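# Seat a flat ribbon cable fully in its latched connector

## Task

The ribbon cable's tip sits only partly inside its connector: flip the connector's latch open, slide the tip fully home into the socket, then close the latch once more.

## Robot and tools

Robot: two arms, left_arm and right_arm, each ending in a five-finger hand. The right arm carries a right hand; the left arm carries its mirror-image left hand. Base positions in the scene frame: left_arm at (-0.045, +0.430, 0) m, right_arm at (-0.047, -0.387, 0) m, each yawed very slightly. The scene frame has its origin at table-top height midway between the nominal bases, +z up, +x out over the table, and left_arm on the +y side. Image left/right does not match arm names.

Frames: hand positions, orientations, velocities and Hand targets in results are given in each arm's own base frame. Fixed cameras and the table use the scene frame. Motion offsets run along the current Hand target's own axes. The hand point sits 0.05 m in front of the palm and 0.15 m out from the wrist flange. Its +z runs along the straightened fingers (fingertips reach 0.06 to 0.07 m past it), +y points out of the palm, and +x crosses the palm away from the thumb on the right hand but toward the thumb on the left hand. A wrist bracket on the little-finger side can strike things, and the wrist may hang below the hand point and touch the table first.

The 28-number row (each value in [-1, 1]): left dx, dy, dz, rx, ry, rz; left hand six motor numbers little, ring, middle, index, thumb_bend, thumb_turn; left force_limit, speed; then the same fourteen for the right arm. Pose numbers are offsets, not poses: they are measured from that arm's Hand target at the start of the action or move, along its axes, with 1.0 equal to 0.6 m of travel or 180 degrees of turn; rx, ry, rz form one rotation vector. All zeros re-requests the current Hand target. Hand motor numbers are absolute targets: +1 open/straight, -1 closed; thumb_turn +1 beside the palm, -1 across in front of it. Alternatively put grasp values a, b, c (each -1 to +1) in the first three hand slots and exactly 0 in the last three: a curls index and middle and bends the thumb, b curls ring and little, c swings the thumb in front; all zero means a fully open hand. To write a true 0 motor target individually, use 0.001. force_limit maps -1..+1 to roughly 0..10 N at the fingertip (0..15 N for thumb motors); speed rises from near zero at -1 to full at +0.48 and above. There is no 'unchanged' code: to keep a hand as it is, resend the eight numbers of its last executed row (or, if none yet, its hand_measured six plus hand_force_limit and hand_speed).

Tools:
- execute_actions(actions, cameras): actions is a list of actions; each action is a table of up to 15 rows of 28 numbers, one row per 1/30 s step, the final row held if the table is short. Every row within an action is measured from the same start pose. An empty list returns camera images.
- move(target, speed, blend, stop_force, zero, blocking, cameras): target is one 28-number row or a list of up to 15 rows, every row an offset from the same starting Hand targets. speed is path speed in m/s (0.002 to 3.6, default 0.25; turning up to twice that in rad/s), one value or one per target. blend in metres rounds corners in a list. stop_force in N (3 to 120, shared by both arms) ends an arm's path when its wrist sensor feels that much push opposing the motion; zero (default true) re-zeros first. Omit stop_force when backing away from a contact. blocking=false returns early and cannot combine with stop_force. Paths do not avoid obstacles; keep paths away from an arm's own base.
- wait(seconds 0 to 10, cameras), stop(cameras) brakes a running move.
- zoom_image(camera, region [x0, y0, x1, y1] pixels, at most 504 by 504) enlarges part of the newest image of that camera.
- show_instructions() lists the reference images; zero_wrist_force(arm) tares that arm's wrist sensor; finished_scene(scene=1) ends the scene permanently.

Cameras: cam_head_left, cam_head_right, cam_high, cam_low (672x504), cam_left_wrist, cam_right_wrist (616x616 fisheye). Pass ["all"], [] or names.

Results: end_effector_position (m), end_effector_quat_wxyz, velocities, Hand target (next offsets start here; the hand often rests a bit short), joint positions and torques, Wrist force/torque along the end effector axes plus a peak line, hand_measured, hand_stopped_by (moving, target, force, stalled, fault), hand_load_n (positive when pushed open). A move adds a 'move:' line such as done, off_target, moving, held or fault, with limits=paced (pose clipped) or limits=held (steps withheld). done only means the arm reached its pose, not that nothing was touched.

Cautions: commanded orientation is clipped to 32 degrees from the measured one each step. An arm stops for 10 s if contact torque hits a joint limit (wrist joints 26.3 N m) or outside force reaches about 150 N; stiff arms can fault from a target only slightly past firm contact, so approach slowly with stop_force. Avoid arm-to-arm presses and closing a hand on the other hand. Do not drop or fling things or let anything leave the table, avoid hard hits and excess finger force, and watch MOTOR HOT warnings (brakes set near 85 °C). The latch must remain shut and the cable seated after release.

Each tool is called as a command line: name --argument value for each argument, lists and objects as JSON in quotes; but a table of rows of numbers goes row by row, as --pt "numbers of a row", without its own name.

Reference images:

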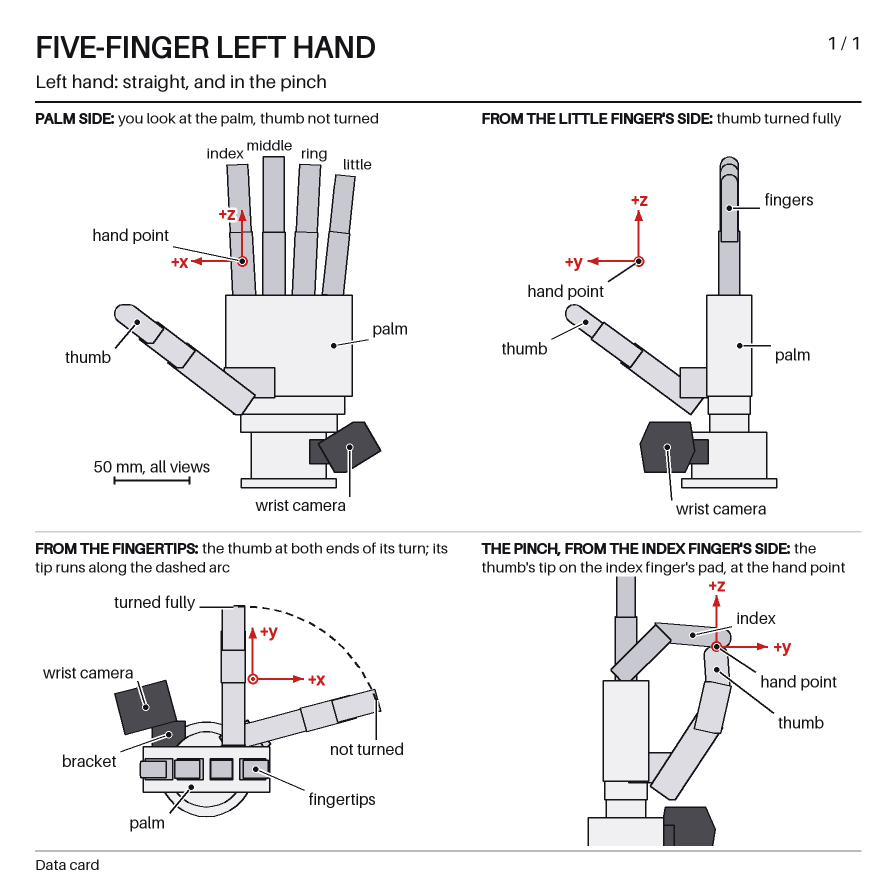

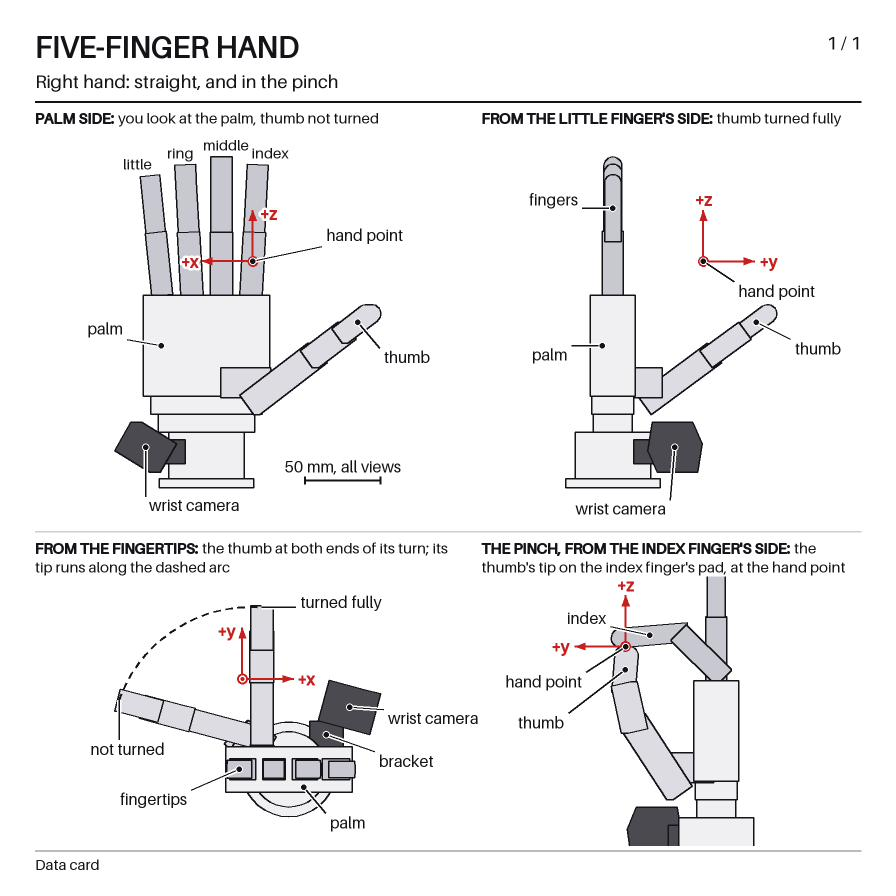

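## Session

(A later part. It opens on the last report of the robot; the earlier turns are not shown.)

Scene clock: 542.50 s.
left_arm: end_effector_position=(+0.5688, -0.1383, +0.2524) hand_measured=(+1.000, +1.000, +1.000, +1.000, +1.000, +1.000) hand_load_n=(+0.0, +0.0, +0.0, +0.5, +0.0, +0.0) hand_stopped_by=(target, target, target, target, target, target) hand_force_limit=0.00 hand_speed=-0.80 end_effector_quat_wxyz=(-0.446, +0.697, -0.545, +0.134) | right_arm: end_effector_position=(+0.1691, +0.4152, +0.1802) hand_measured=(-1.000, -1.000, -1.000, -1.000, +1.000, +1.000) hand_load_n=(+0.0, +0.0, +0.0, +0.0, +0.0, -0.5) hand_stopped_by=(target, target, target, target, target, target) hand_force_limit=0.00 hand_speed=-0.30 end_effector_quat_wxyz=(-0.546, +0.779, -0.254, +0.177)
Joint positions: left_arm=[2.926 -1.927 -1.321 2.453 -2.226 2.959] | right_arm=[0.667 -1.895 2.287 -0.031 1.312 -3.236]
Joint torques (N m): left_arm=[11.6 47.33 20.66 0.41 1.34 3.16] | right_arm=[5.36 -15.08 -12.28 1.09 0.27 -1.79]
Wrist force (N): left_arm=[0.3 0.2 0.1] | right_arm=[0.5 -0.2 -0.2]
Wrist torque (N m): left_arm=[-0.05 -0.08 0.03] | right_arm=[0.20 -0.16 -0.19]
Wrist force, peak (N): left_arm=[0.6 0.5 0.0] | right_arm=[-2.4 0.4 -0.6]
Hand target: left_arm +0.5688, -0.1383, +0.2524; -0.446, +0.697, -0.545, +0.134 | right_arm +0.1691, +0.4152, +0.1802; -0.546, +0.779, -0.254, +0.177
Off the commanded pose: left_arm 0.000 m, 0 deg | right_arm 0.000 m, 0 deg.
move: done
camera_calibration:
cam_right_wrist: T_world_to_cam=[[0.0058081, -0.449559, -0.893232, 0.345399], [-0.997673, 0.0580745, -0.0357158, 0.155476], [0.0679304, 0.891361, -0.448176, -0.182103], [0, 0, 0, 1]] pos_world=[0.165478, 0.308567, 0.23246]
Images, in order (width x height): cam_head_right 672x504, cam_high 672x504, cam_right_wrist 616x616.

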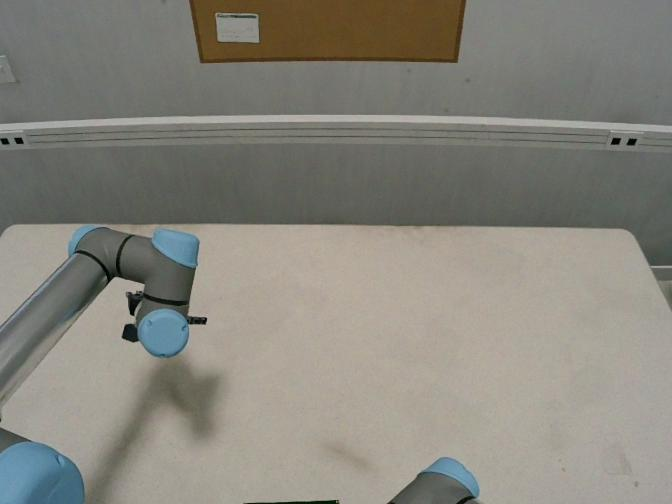

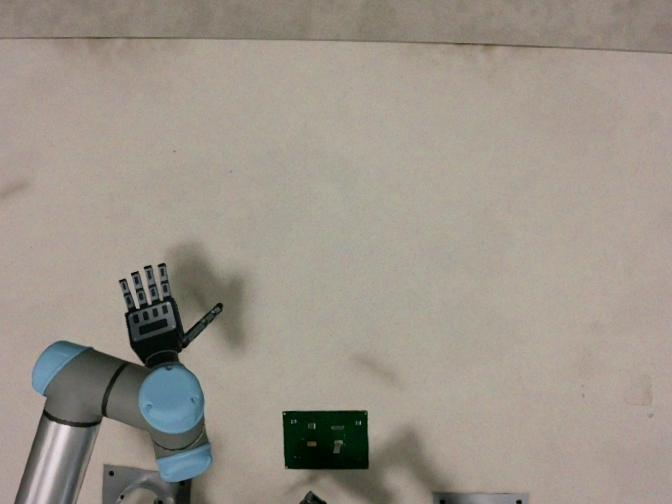

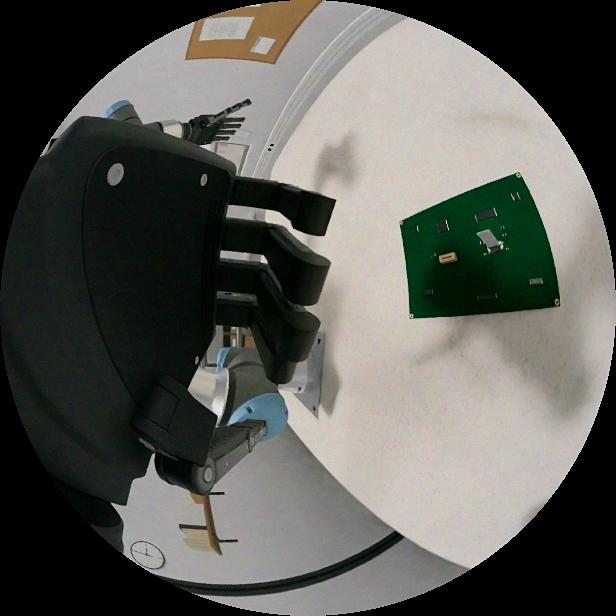

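move --target '[0, 0, 0, 0, 0, 0, 1, 1, 1, 1, 1, 1, 0, -0.8, 0, 0.2632, 0.0958, 0, 0, 0, -1, -1, -1, -1, 1, 1, 0, -0.3]' --speed 0.12 --stop_force 6 --cameras '["cam_high", "cam_right_wrist"]'

Scene clock: 551.20 s.
left_arm: end_effector_position=(+0.5688, -0.1383, +0.2524) hand_measured=(+1.000, +1.000, +1.000, +1.000, +1.000, +1.000) hand_load_n=(+0.0, -0.5, +0.0, +0.0, +0.0, +0.0) hand_stopped_by=(target, target, target, target, target, target) hand_force_limit=0.00 hand_speed=-0.80 end_effector_quat_wxyz=(-0.446, +0.697, -0.545, +0.134) | right_arm: end_effector_position=(+0.1689, +0.4154, +0.0122) hand_measured=(-1.000, -1.000, -1.000, -1.000, +1.000, +1.000) hand_load_n=(+0.0, +0.0, +0.0, +0.0, +0.0, +0.0) hand_stopped_by=(target, target, target, target, target, target) hand_force_limit=0.00 hand_speed=-0.30 end_effector_quat_wxyz=(-0.546, +0.779, -0.254, +0.177)
Joint positions: left_arm=[2.926 -1.927 -1.321 2.453 -2.226 2.959] | right_arm=[0.669 -1.501 2.544 -0.683 1.313 -3.236]
Joint torques (N m): left_arm=[11.37 48.29 21.23 0.47 1.24 2.97] | right_arm=[-9.33 -3.07 -20.98 -1.96 -0.64 -2.44]
Wrist force (N): left_arm=[0.3 0.1 0.2] | right_arm=[0.2 -0.1 -0.1]
Wrist torque (N m): left_arm=[-0.08 -0.06 0.03] | right_arm=[0.22 -0.12 -0.23]
Wrist force, peak (N): left_arm=[0.5 0.4 0.2] | right_arm=[0.3 -1.4 -0.9]
Hand target: left_arm +0.5688, -0.1383, +0.2524; -0.446, +0.697, -0.545, +0.134 | right_arm +0.1689, +0.4153, +0.0122; -0.546, +0.779, -0.254, +0.177
Off the commanded pose: left_arm 0.000 m, 0 deg | right_arm 0.000 m, 0 deg.
move: done
camera_calibration:
cam_right_wrist: T_world_to_cam=[[0.00606768, -0.449657, -0.893181, 0.195366], [-0.997672, 0.0579552, -0.0359541, 0.149322], [0.0679315, 0.891319, -0.448258, -0.257454], [0, 0, 0, 1]] pos_world=[0.165278, 0.308667, 0.0644602]
Images, in order (width x height): cam_high 672x504, cam_right_wrist 616x616.

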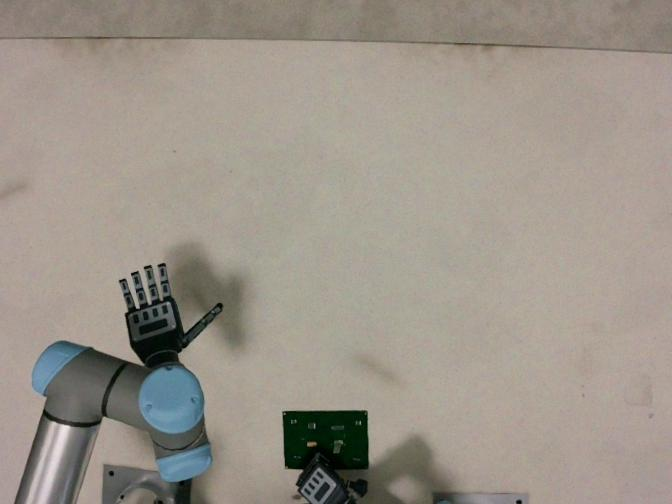

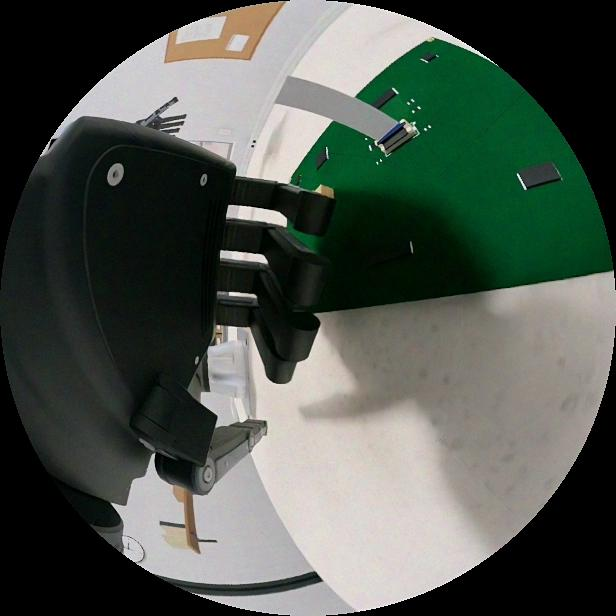

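zoom_image --camera "cam_right_wrist" --region '[370, 110, 420, 160]'

zoom_image --camera "cam_right_wrist" --region '[270, 60, 440, 180]'

Scaled by 10.080 from the camera's 616x616 image, which has a finer 880x880 frame.

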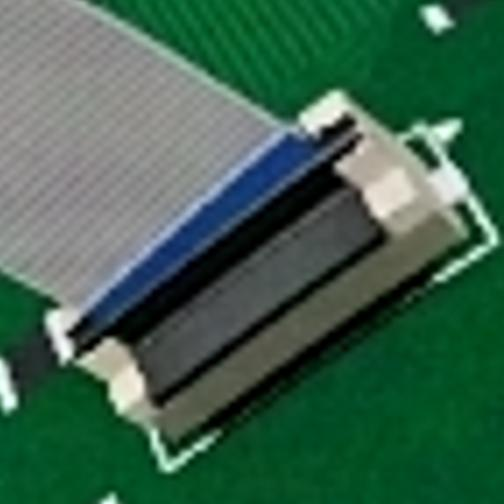

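Scaled by 2.965 from the camera's 616x616 image, which has a finer 880x880 frame.

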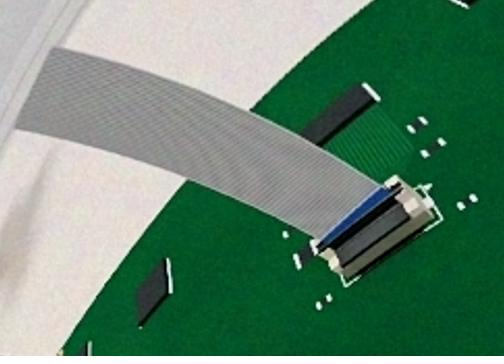

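move --pt "0 0 0 0 0 0 1 1 1 1 1 1 0 -0.8 0 -0.2193 -0.0798 0 0 0 -1 -1 -1 -1 1 1 0 -0.3" --pt "0 0 0 0 0 0 1 1 1 1 1 1 0 -0.8 -0.0082 -0.1477 -0.2173 -0.1320 0.2077 0.1323 1 1 1 1 1 1 0 -0.3" --speed 0.25 --cameras '["cam_high", "cam_right_wrist", "cam_head_right"]'

Scene clock: 727.13 s.
left_arm: end_effector_position=(+0.5688, -0.1383, +0.2524) hand_measured=(+1.000, +1.000, +1.000, +1.000, +1.000, +1.000) hand_load_n=(+0.0, +0.0, +0.0, +0.0, +0.0, +0.0) hand_stopped_by=(target, target, target, target, target, target) hand_force_limit=0.00 hand_speed=-0.80 end_effector_quat_wxyz=(-0.446, +0.697, -0.545, +0.134) | right_arm: end_effector_position=(+0.1108, +0.3435, +0.1400) hand_measured=(+1.000, +1.000, +1.000, +1.000, +1.000, +1.000) hand_load_n=(+0.0, +0.0, +0.0, +0.0, +0.0, +0.0) hand_stopped_by=(target, target, target, target, target, target) hand_force_limit=0.00 hand_speed=-0.30 end_effector_quat_wxyz=(-0.293, +0.708, -0.594, +0.245)
Joint positions: left_arm=[2.926 -1.927 -1.321 2.453 -2.226 2.959] | right_arm=[1.148 -1.581 2.055 0.584 2.194 -2.336]
Joint torques (N m): left_arm=[10.62 46.76 20.69 0.42 1.17 2.92] | right_arm=[-11.34 -30.57 -6.67 3.1 1.38 2.88]
Wrist force (N): left_arm=[0.4 0.2 0.1] | right_arm=[-0.4 -0.6 -0.4]
Wrist torque (N m): left_arm=[-0.05 -0.08 0.04] | right_arm=[0.07 -0.01 -0.05]
Wrist force, peak (N): left_arm=[0.5 0.4 0.4] | right_arm=[0.3 -2.1 -0.7]
Hand target: left_arm +0.5688, -0.1383, +0.2524; -0.446, +0.697, -0.545, +0.134 | right_arm +0.1108, +0.3435, +0.1400; -0.293, +0.708, -0.594, +0.245
Off the commanded pose: left_arm 0.000 m, 0 deg | right_arm 0.000 m, 0 deg.
move: done
camera_calibration:
cam_right_wrist: T_world_to_cam=[[-0.646946, -0.38828, -0.656277, 0.295747], [-0.643042, 0.740359, 0.195873, -0.206035], [0.409827, 0.548733, -0.728652, -0.0131224], [0, 0, 0, 1]] pos_world=[0.0642212, 0.274574, 0.224887]
Images, in order (width x height): cam_head_right 672x504, cam_high 672x504, cam_right_wrist 616x616.

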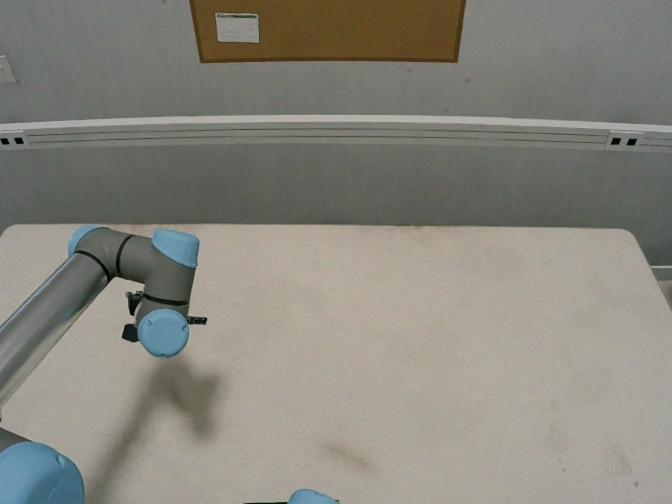

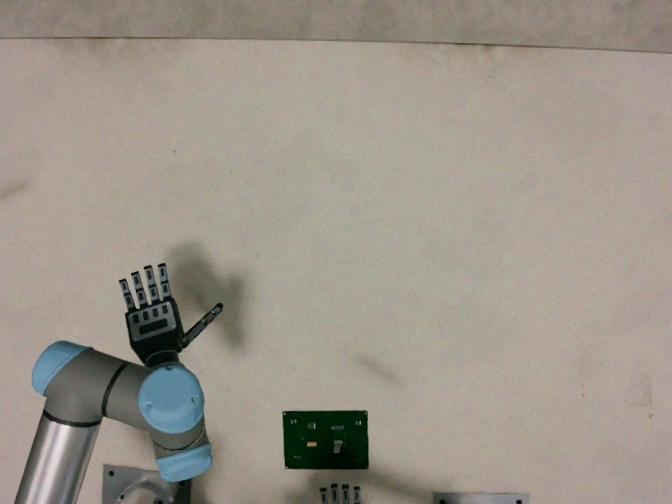

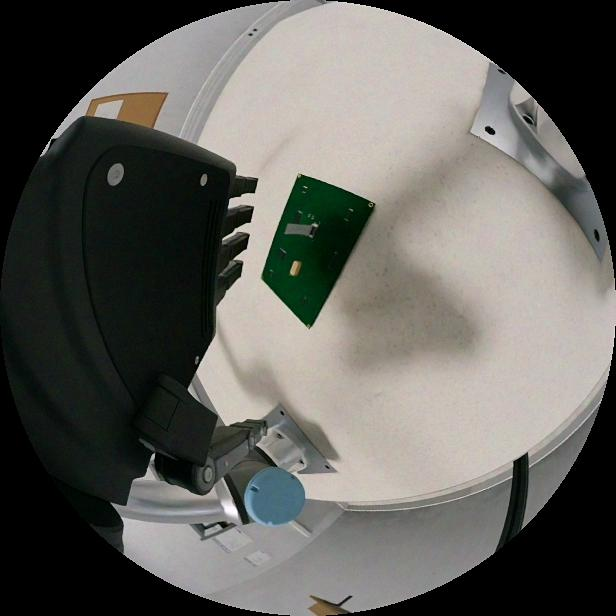

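move --target '[0, 0, 0, 0, 0, 0, 1, 1, 1, 1, 1, 1, 0, -0.8, 0.0082, 0.0835, 0.0815, 0, 0, 0, 1, 1, 1, 1, 1, 1, 0, -0.3]' --speed 0.12 --stop_force 6 --cameras '["cam_high", "cam_right_wrist"]'

Scene clock: 739.13 s.
left_arm: end_effector_position=(+0.5688, -0.1383, +0.2524) hand_measured=(+1.000, +1.000, +1.000, +1.000, +1.000, +1.000) hand_load_n=(+0.0, +0.0, +0.0, +0.0, +0.0, +0.0) hand_stopped_by=(target, target, target, target, target, target) hand_force_limit=0.00 hand_speed=-0.80 end_effector_quat_wxyz=(-0.446, +0.697, -0.545, +0.134) | right_arm: end_effector_position=(+0.1108, +0.3386, +0.0700) hand_measured=(+1.000, +1.000, +1.000, +1.000, +1.000, +1.000) hand_load_n=(+0.0, +0.0, +0.0, +0.0, +0.0, +0.0) hand_stopped_by=(target, target, target, target, target, target) hand_force_limit=0.00 hand_speed=-0.30 end_effector_quat_wxyz=(-0.293, +0.708, -0.594, +0.245)
Joint positions: left_arm=[2.926 -1.927 -1.321 2.453 -2.226 2.959] | right_arm=[1.14 -1.49 2.172 0.372 2.19 -2.345]
Joint torques (N m): left_arm=[11.14 47.29 21.22 0.43 1.15 2.91] | right_arm=[7.55 -22.26 -6.97 -0.25 1.5 2.76]
Wrist force (N): left_arm=[0.3 0.2 0.2] | right_arm=[0.2 -0.4 -0.3]
Wrist torque (N m): left_arm=[-0.07 -0.06 0.02] | right_arm=[0.10 -0.10 0.06]
Wrist force, peak (N): left_arm=[0.6 0.2 0.2] | right_arm=[-0.3 -1.4 -1.4]
Hand target: left_arm +0.5688, -0.1383, +0.2524; -0.446, +0.697, -0.545, +0.134 | right_arm +0.1108, +0.3386, +0.0700; -0.293, +0.708, -0.594, +0.245
Off the commanded pose: left_arm 0.000 m, 0 deg | right_arm 0.000 m, 0 deg.
move: done
camera_calibration:
cam_right_wrist: T_world_to_cam=[[-0.646946, -0.38828, -0.656277, 0.247906], [-0.643042, 0.740359, 0.195873, -0.188697], [0.409827, 0.548733, -0.728652, -0.0614393], [0, 0, 0, 1]] pos_world=[0.0642212, 0.269674, 0.154887]
Images, in order (width x height): cam_high 672x504, cam_right_wrist 616x616.

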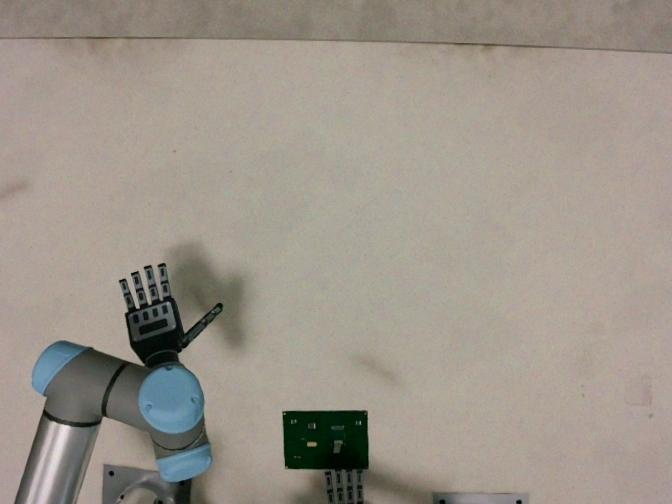

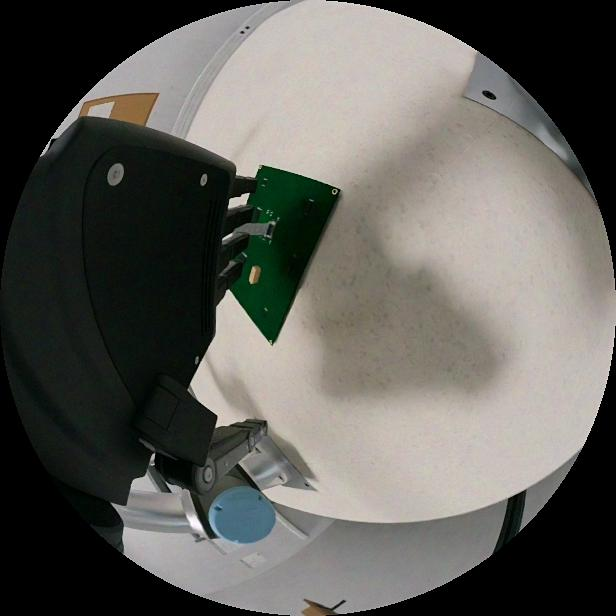

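zoom_image --camera "cam_right_wrist" --region '[205, 170, 305, 290]'

zoom_image --camera "cam_high" --region '[300, 410, 380, 504]'

Scaled by 4.200 from the camera's 616x616 image, which has a finer 880x880 frame.

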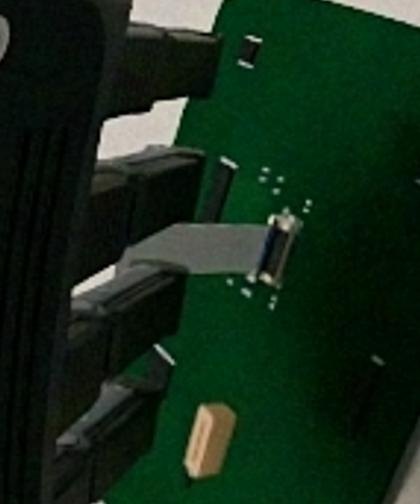

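Scaled by 5.362 from the camera's 672x504 image, which has a finer 960x720 frame.

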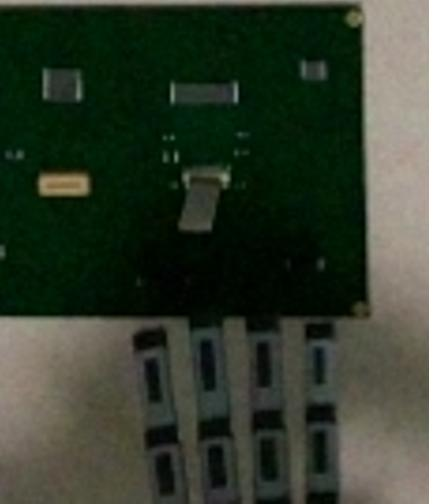

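zoom_image --camera "cam_right_wrist" --region '[255, 212, 290, 247]'

Scaled by 14.400 from the camera's 616x616 image, which has a finer 880x880 frame.

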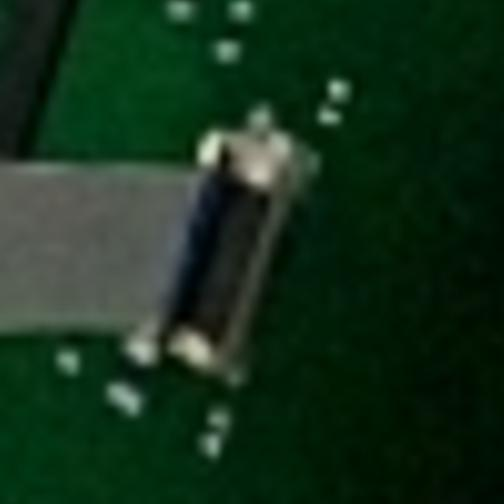

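move --pt "0 0 0 0 0 0 1 1 1 1 1 1 0 -0.8 0.0002 0.0387 0.0674 0 0 0 1 1 1 1 1 1 0 -0.3" --pt "0 0 0 0 0 0 1 1 1 1 1 1 0 -0.8 0.0002 0.0634 0.0921 0 0 0 1 1 1 1 1 1 0 -0.3" --speed '[0.06, 0.01]' --stop_force 3 --cameras '["cam_high", "cam_right_wrist"]'

Scene clock: 768.87 s.
left_arm: end_effector_position=(+0.5688, -0.1383, +0.2524) hand_measured=(+1.000, +1.000, +1.000, +1.000, +1.000, +1.000) hand_load_n=(+0.0, +0.0, +0.0, +0.0, +0.0, +0.0) hand_stopped_by=(target, target, target, target, target, target) hand_force_limit=0.00 hand_speed=-0.80 end_effector_quat_wxyz=(-0.446, +0.697, -0.545, +0.134) | right_arm: end_effector_position=(+0.1227, +0.3406, +0.0173) hand_measured=(+1.000, +1.000, +1.000, +1.000, +1.000, +1.000) hand_load_n=(+0.0, +0.0, +0.5, +0.0, -0.5, +0.0) hand_stopped_by=(target, target, target, target, target, target) hand_force_limit=0.00 hand_speed=-0.30 end_effector_quat_wxyz=(-0.293, +0.708, -0.594, +0.245)
Joint positions: left_arm=[2.926 -1.927 -1.321 2.453 -2.226 2.959] | right_arm=[1.101 -1.387 2.227 0.19 2.17 -2.386]
Joint torques (N m): left_arm=[10.43 46.93 20.04 0.54 1 2.81] | right_arm=[1.95 -33.34 -20.46 0.57 -1.02 1.42]
Wrist force (N): left_arm=[0.3 0.1 0.1] | right_arm=[-0.1 -2.5 -2.5]
Wrist torque (N m): left_arm=[-0.07 -0.08 0.03] | right_arm=[0.37 -0.01 -0.05]
Wrist force, peak (N): left_arm=[0.4 0.5 0.2] | right_arm=[0.2 -6.1 -9.6]
Hand target: left_arm +0.5688, -0.1383, +0.2524; -0.446, +0.697, -0.545, +0.134 | right_arm +0.1227, +0.3406, +0.0173; -0.293, +0.708, -0.594, +0.245 (not the last commanded pose)
Off the commanded pose: left_arm 0.000 m, 0 deg | right_arm 0.013 m, 0 deg.
move: contact (right_arm); path passed 1 of 2 targets
camera_calibration:
cam_right_wrist: T_world_to_cam=[[-0.646963, -0.388299, -0.656249, 0.221799], [-0.64301, 0.7404, 0.19582, -0.172211], [0.40985, 0.548663, -0.728692, -0.105793], [0, 0, 0, 1]] pos_world=[0.0761213, 0.271674, 0.102187]
Images, in order (width x height): cam_high 672x504, cam_right_wrist 616x616.

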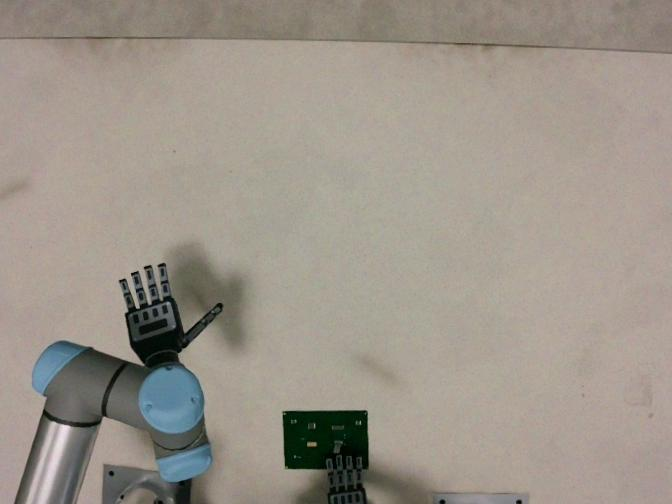

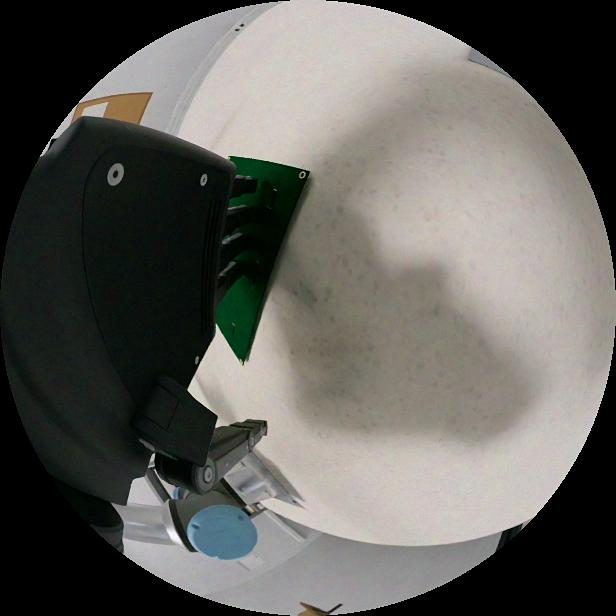

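zoom_image --camera "cam_right_wrist" --region '[205, 145, 315, 285]'

zoom_image --camera "cam_high" --region '[300, 420, 380, 504]'

Scaled by 3.600 from the camera's 616x616 image, which has a finer 880x880 frame.

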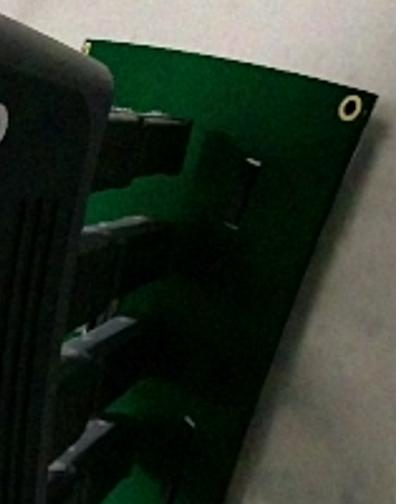

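Scaled by 6.000 from the camera's 672x504 image, which has a finer 960x720 frame.

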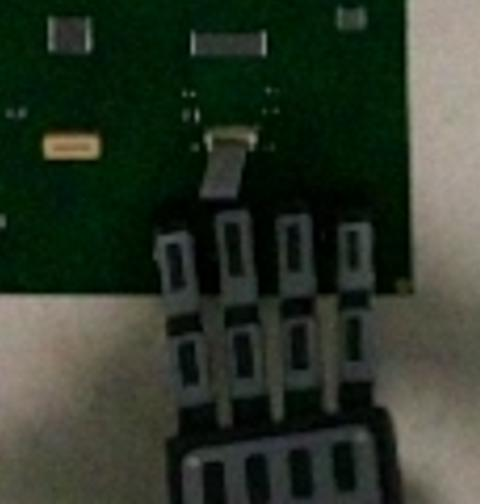

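move --target '[0, 0, 0, 0, 0, 0, 1, 1, 1, 1, 1, 1, 0, -0.8, 0, -0.003, -0.003, 0, 0, 0, 1, 1, 1, 1, 1, 1, 0, -0.3]' --speed 0.02

Scene clock: 794.37 s.
left_arm: end_effector_position=(+0.5688, -0.1383, +0.2524) hand_measured=(+1.000, +1.000, +1.000, +1.000, +1.000, +1.000) hand_load_n=(+0.0, +0.0, +0.0, +0.0, +0.0, -0.5) hand_stopped_by=(target, target, target, target, target, target) hand_force_limit=0.00 hand_speed=-0.80 end_effector_quat_wxyz=(-0.446, +0.697, -0.545, +0.134) | right_arm: end_effector_position=(+0.1227, +0.3406, +0.0199) hand_measured=(+1.000, +1.000, +1.000, +1.000, +1.000, +1.000) hand_load_n=(+0.0, +0.0, +0.0, +0.0, +0.0, +0.0) hand_stopped_by=(target, target, target, target, target, target) hand_force_limit=0.00 hand_speed=-0.30 end_effector_quat_wxyz=(-0.293, +0.708, -0.594, +0.245)
Joint positions: left_arm=[2.926 -1.927 -1.321 2.453 -2.226 2.959] | right_arm=[1.101 -1.393 2.225 0.198 2.17 -2.386]
Joint torques (N m): left_arm=[10.62 47.23 20.46 0.31 0.85 2.87] | right_arm=[-7.57 -23.37 -17.26 1.02 0.13 -2.36]
Wrist force (N): left_arm=[0.3 0.1 0.1] | right_arm=[-0.1 -0.3 -0.5]
Wrist torque (N m): left_arm=[-0.06 -0.08 0.03] | right_arm=[0.12 -0.06 -0.01]
Wrist force, peak (N): left_arm=[0.4 0.4 0.3] | right_arm=[-0.1 -2.6 -3.0]
Hand target: left_arm +0.5688, -0.1383, +0.2524; -0.446, +0.697, -0.545, +0.134 | right_arm +0.1227, +0.3406, +0.0199; -0.293, +0.708, -0.594, +0.245
Off the commanded pose: left_arm 0.000 m, 0 deg | right_arm 0.000 m, 0 deg.
move: done

move --target '[0, 0, 0, 0, 0, 0, 1, 1, 1, 1, 1, 1, 0, -0.8, 0.0046, -0.0186, 0.0186, 0, 0, 0, 1, 1, 1, 1, 1, 1, 0, -0.3]' --speed 0.004 --stop_force 3 --cameras '["cam_high", "cam_right_wrist"]'

Scene clock: 811.17 s.
left_arm: end_effector_position=(+0.5688, -0.1383, +0.2524) hand_measured=(+1.000, +1.000, +1.000, +1.000, +1.000, +1.000) hand_load_n=(+0.0, +0.0, +0.0, +0.0, +0.0, +0.0) hand_stopped_by=(target, target, target, target, target, target) hand_force_limit=0.00 hand_speed=-0.80 end_effector_quat_wxyz=(-0.446, +0.697, -0.545, +0.134) | right_arm: end_effector_position=(+0.1388, +0.3406, +0.0199) hand_measured=(+1.000, +1.000, +1.000, +1.000, +1.000, +1.000) hand_load_n=(+0.0, +0.0, +0.0, +0.0, -0.5, +0.0) hand_stopped_by=(target, target, target, target, target, target) hand_force_limit=0.00 hand_speed=-0.30 end_effector_quat_wxyz=(-0.293, +0.708, -0.594, +0.245)
Joint positions: left_arm=[2.926 -1.927 -1.321 2.453 -2.226 2.959] | right_arm=[1.046 -1.401 2.226 0.174 2.141 -2.442]
Joint torques (N m): left_arm=[9.93 46.68 20.58 0.42 0.87 2.77] | right_arm=[7.45 -30.85 -8.27 2.16 1.45 2.76]
Wrist force (N): left_arm=[0.4 0.3 0.2] | right_arm=[-0.4 0.0 -0.3]
Wrist torque (N m): left_arm=[-0.05 -0.08 0.02] | right_arm=[0.14 -0.03 0.06]
Wrist force, peak (N): left_arm=[0.7 0.2 0.1] | right_arm=[-0.2 -0.1 -1.0]
Hand target: left_arm +0.5688, -0.1383, +0.2524; -0.446, +0.697, -0.545, +0.134 | right_arm +0.1388, +0.3406, +0.0199; -0.293, +0.708, -0.594, +0.245
Off the commanded pose: left_arm 0.000 m, 0 deg | right_arm 0.000 m, 0 deg.
move: done
camera_calibration:
cam_right_wrist: T_world_to_cam=[[-0.646963, -0.388299, -0.656249, 0.233855], [-0.64301, 0.7404, 0.19582, -0.162348], [0.40985, 0.548663, -0.728692, -0.110569], [0, 0, 0, 1]] pos_world=[0.0922213, 0.271674, 0.104687]
Images, in order (width x height): cam_high 672x504, cam_right_wrist 616x616.

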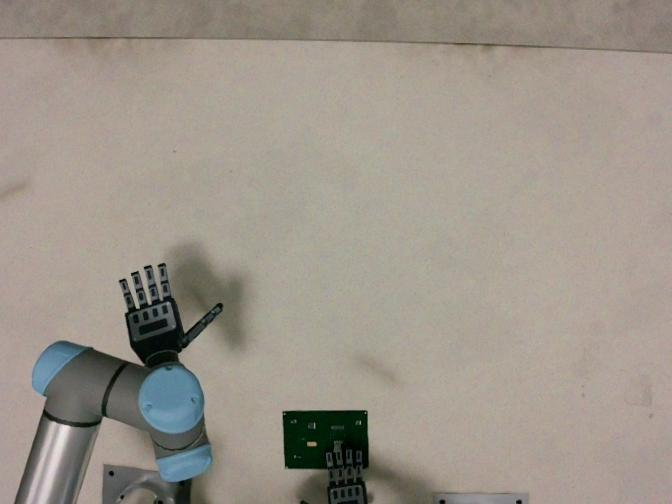

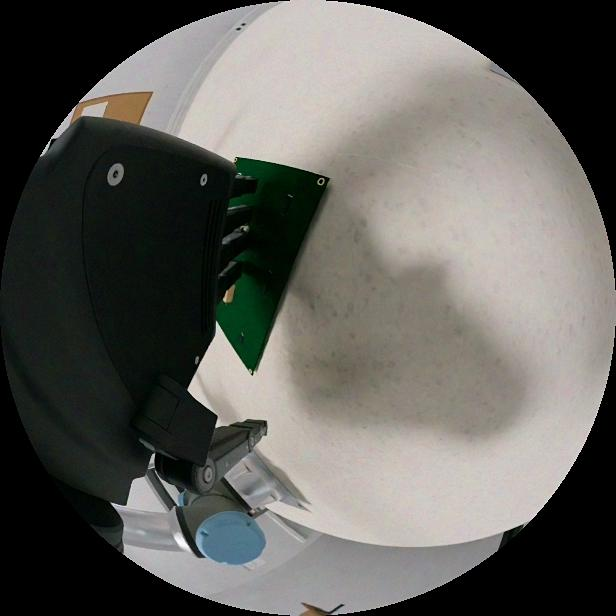

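zoom_image --camera "cam_right_wrist" --region '[205, 160, 305, 290]'

zoom_image --camera "cam_high" --region '[310, 420, 370, 480]'

Scaled by 3.877 from the camera's 616x616 image, which has a finer 880x880 frame.

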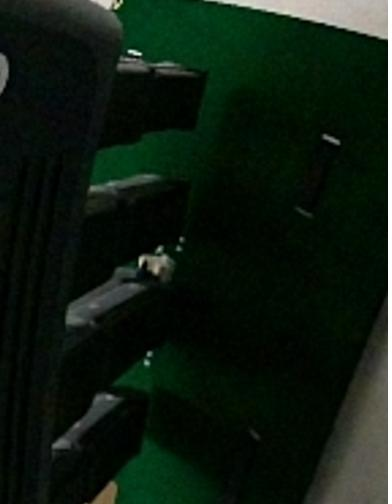

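Scaled by 8.400 from the camera's 672x504 image, which has a finer 960x720 frame.

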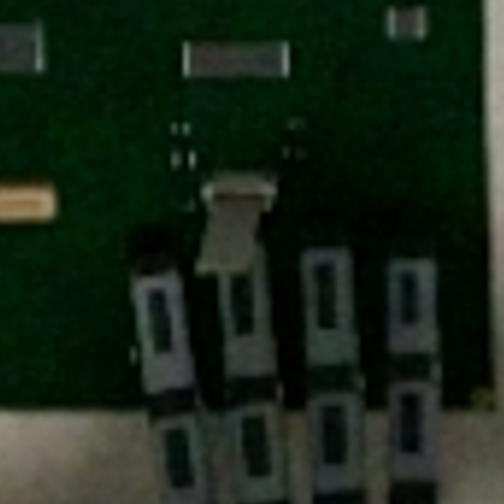

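move --target '[0, 0, 0, 0, 0, 0, 1, 1, 1, 1, 1, 1, 0, -0.8, 0.0046, -0.0186, 0.0186, 0, 0, 0, 1, 1, 1, 1, 1, 1, 0, -0.3]' --speed 0.004 --stop_force 3 --cameras '["cam_high", "cam_right_wrist"]'

Scene clock: 825.13 s.
left_arm: end_effector_position=(+0.5688, -0.1383, +0.2524) hand_measured=(+1.000, +1.000, +1.000, +1.000, +1.000, +1.000) hand_load_n=(+0.0, +0.0, -0.5, +0.0, +0.0, +0.0) hand_stopped_by=(target, target, target, target, target, target) hand_force_limit=0.00 hand_speed=-0.80 end_effector_quat_wxyz=(-0.446, +0.697, -0.545, +0.134) | right_arm: end_effector_position=(+0.1548, +0.3407, +0.0198) hand_measured=(+1.000, +1.000, +1.000, +1.000, +1.000, +1.000) hand_load_n=(+0.0, +0.0, +0.0, +0.0, +0.0, +0.0) hand_stopped_by=(target, target, target, target, target, target) hand_force_limit=0.00 hand_speed=-0.30 end_effector_quat_wxyz=(-0.293, +0.708, -0.594, +0.245)
Joint positions: left_arm=[2.926 -1.927 -1.321 2.453 -2.226 2.959] | right_arm=[0.992 -1.407 2.224 0.154 2.111 -2.495]
Joint torques (N m): left_arm=[10.78 46.94 20.41 0.42 0.69 2.67] | right_arm=[7.49 -32.18 -18.63 1.64 1.37 2.68]
Wrist force (N): left_arm=[0.4 0.4 0.0] | right_arm=[-0.1 -0.2 -0.8]
Wrist torque (N m): left_arm=[-0.02 -0.08 0.02] | right_arm=[0.17 -0.04 0.07]
Wrist force, peak (N): left_arm=[0.5 0.5 0.3] | right_arm=[-0.2 -0.4 -1.2]
Hand target: left_arm +0.5688, -0.1383, +0.2524; -0.446, +0.697, -0.545, +0.134 | right_arm +0.1548, +0.3407, +0.0198; -0.293, +0.708, -0.594, +0.245
Off the commanded pose: left_arm 0.000 m, 0 deg | right_arm 0.000 m, 0 deg.
move: done
camera_calibration:
cam_right_wrist: T_world_to_cam=[[-0.646963, -0.388299, -0.656249, 0.244246], [-0.64301, 0.7404, 0.19582, -0.152134], [0.40985, 0.548663, -0.728692, -0.117182], [0, 0, 0, 1]] pos_world=[0.108221, 0.271774, 0.104687]
Images, in order (width x height): cam_high 672x504, cam_right_wrist 616x616.

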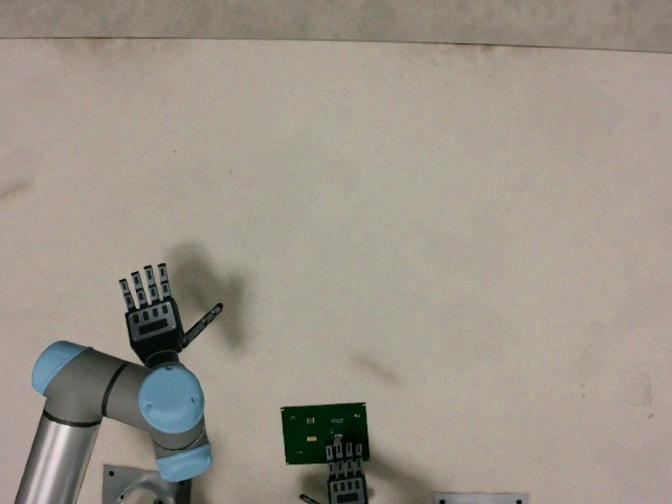

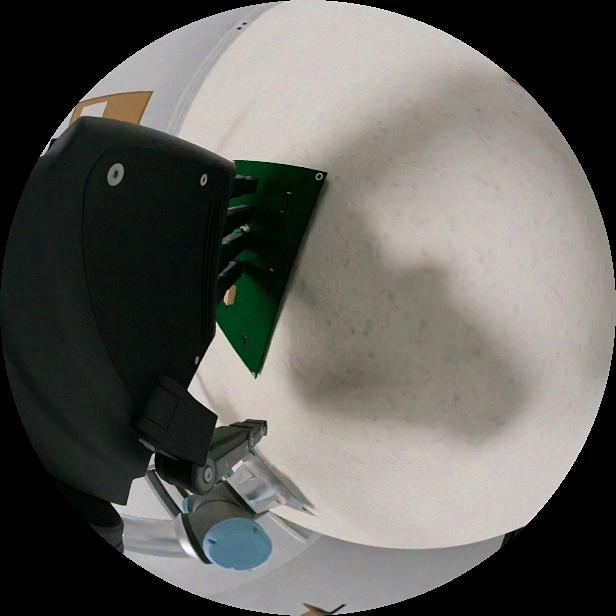

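move --target '[0.2868, 0.3815, -0.6630, -0.2723, 0.1464, 0.0713, 1, 1, 1, 1, 1, 1, 0, -0.8, -0.0023, 0.0093, -0.0093, 0, 0, 0, 1, 1, 1, 1, 1, 1, 0, -0.3]' --speed 0.2 --cameras '["cam_high", "cam_left_wrist", "cam_right_wrist", "cam_head_right"]'

Scene clock: 905.90 s.
left_arm: end_effector_position=(+0.2434, -0.4559, +0.2503) hand_measured=(+1.000, +1.000, +1.000, +1.000, +1.000, +1.000) hand_load_n=(-0.5, +0.0, +0.0, +0.0, +0.0, +0.0) hand_stopped_by=(target, target, target, target, target, target) hand_force_limit=0.00 hand_speed=-0.80 end_effector_quat_wxyz=(-0.034, +0.713, -0.701, +0.010) | right_arm: end_effector_position=(+0.1469, +0.3407, +0.0198) hand_measured=(+1.000, +1.000, +1.000, +1.000, +1.000, +1.000) hand_load_n=(+0.0, +0.0, +0.0, +0.0, +0.0, +0.0) hand_stopped_by=(target, target, target, target, target, target) hand_force_limit=0.00 hand_speed=-0.30 end_effector_quat_wxyz=(-0.293, +0.708, -0.594, +0.245)
Joint positions: left_arm=[2.417 -2.089 -1.116 1.657 -1.638 2.4] | right_arm=[1.018 -1.404 2.225 0.163 2.126 -2.469]
Joint torques (N m): left_arm=[10.03 53.09 10.96 -0.84 -2.31 2.42] | right_arm=[1.3 -10.05 -2.72 2.4 1.46 1.83]
Wrist force (N): left_arm=[-0.3 -0.6 0.9] | right_arm=[-0.2 -0.1 -0.3]
Wrist torque (N m): left_arm=[-0.12 -0.04 0.01] | right_arm=[0.14 -0.04 -0.14]
Wrist force, peak (N): left_arm=[4.2 3.9 1.8] | right_arm=[-0.3 -0.4 -1.0]
Hand target: left_arm +0.2434, -0.4558, +0.2503; -0.034, +0.713, -0.701, +0.010 (not the last commanded pose) | right_arm +0.1469, +0.3407, +0.0198; -0.293, +0.708, -0.594, +0.245
Off the commanded pose: left_arm 0.035 m, 4 deg | right_arm 0.000 m, 0 deg.
move: held (left_arm; a check stopped the path); limits=held
pose unreachable (left arm): on one or more control steps of this call, first in action 0 (counted from 0), this arm could not follow its commanded pose, so it was not sent that pose on those steps. It may still have moved: this result reports where it is.
cause: moving toward the commanded pose would bring a part of the arm too close to another arm (a part of this arm just beyond joint 6 (wrist 3) and a part of the right arm just beyond its joint 3 (elbow), 10 mm apart when this arm was first held).
camera_calibration:
cam_left_wrist: T_world_to_cam=[[0.96235, -0.264639, 0.062034, -0.368782], [-0.265527, -0.866491, 0.422716, -0.426542], [-0.0581151, -0.423273, -0.904136, 0.164844], [0, 0, 0, 1]] pos_world=[0.251219, -0.397415, 0.352225]
cam_right_wrist: T_world_to_cam=[[-0.646946, -0.38828, -0.656277, 0.239027], [-0.643042, 0.740359, 0.195873, -0.157195], [0.409827, 0.548733, -0.728652, -0.113869], [0, 0, 0, 1]] pos_world=[0.100221, 0.271674, 0.104687]
Images, in order (width x height): cam_head_right 672x504, cam_high 672x504, cam_left_wrist 616x616, cam_right_wrist 616x616.

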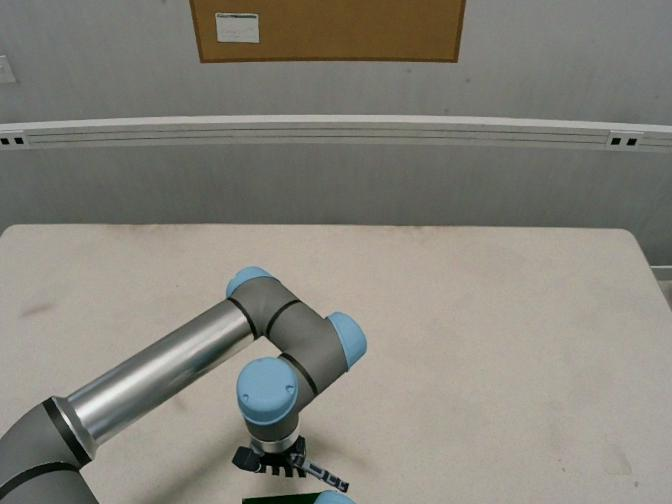

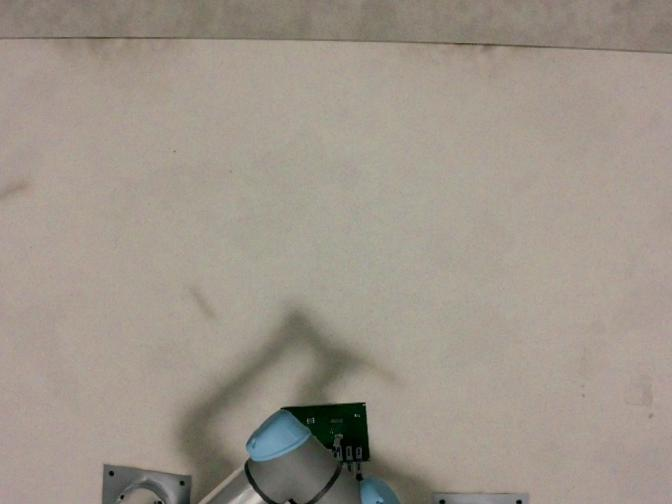

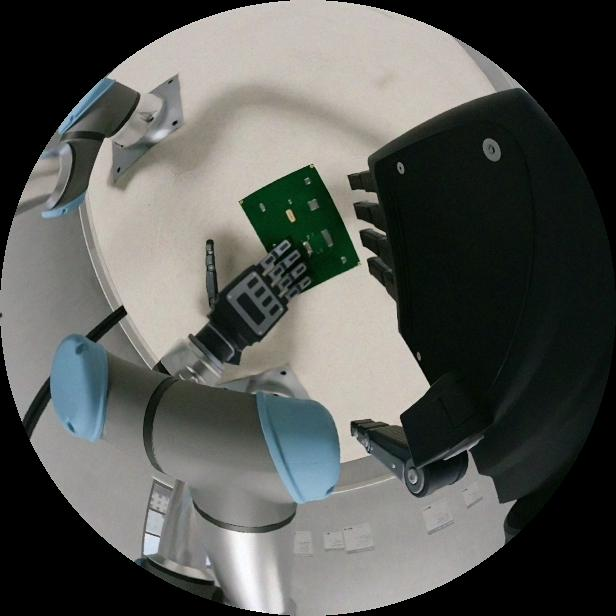

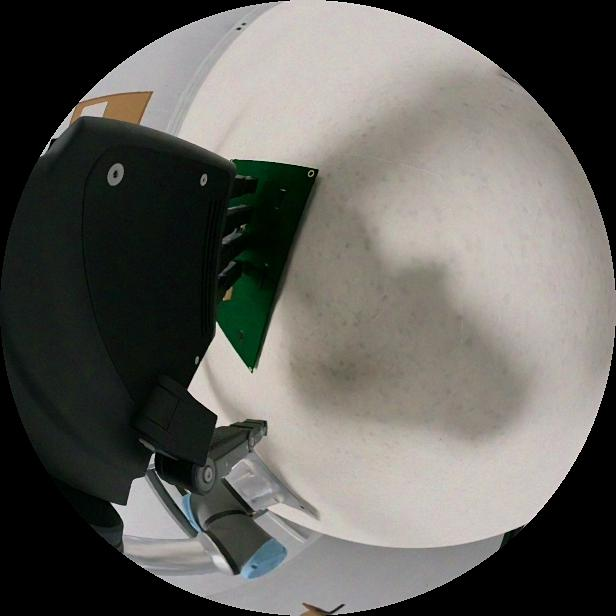

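zoom_image --camera "cam_left_wrist" --region '[235, 160, 365, 310]'

zoom_image --camera "cam_left_wrist" --region '[280, 225, 340, 285]'

Scaled by 3.360 from the camera's 616x616 image, which has a finer 880x880 frame.

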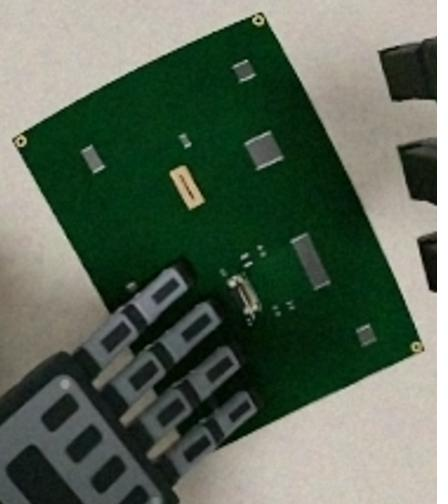

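Scaled by 8.400 from the camera's 616x616 image, which has a finer 880x880 frame.

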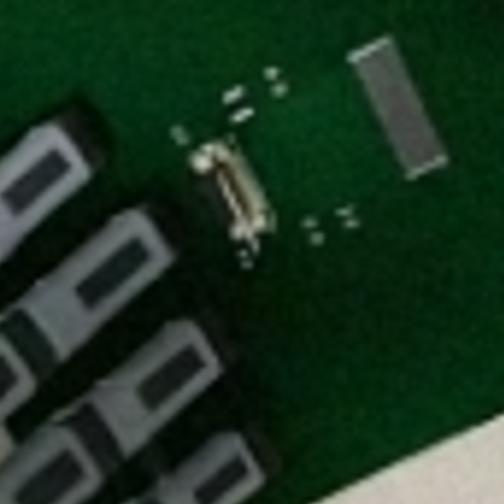

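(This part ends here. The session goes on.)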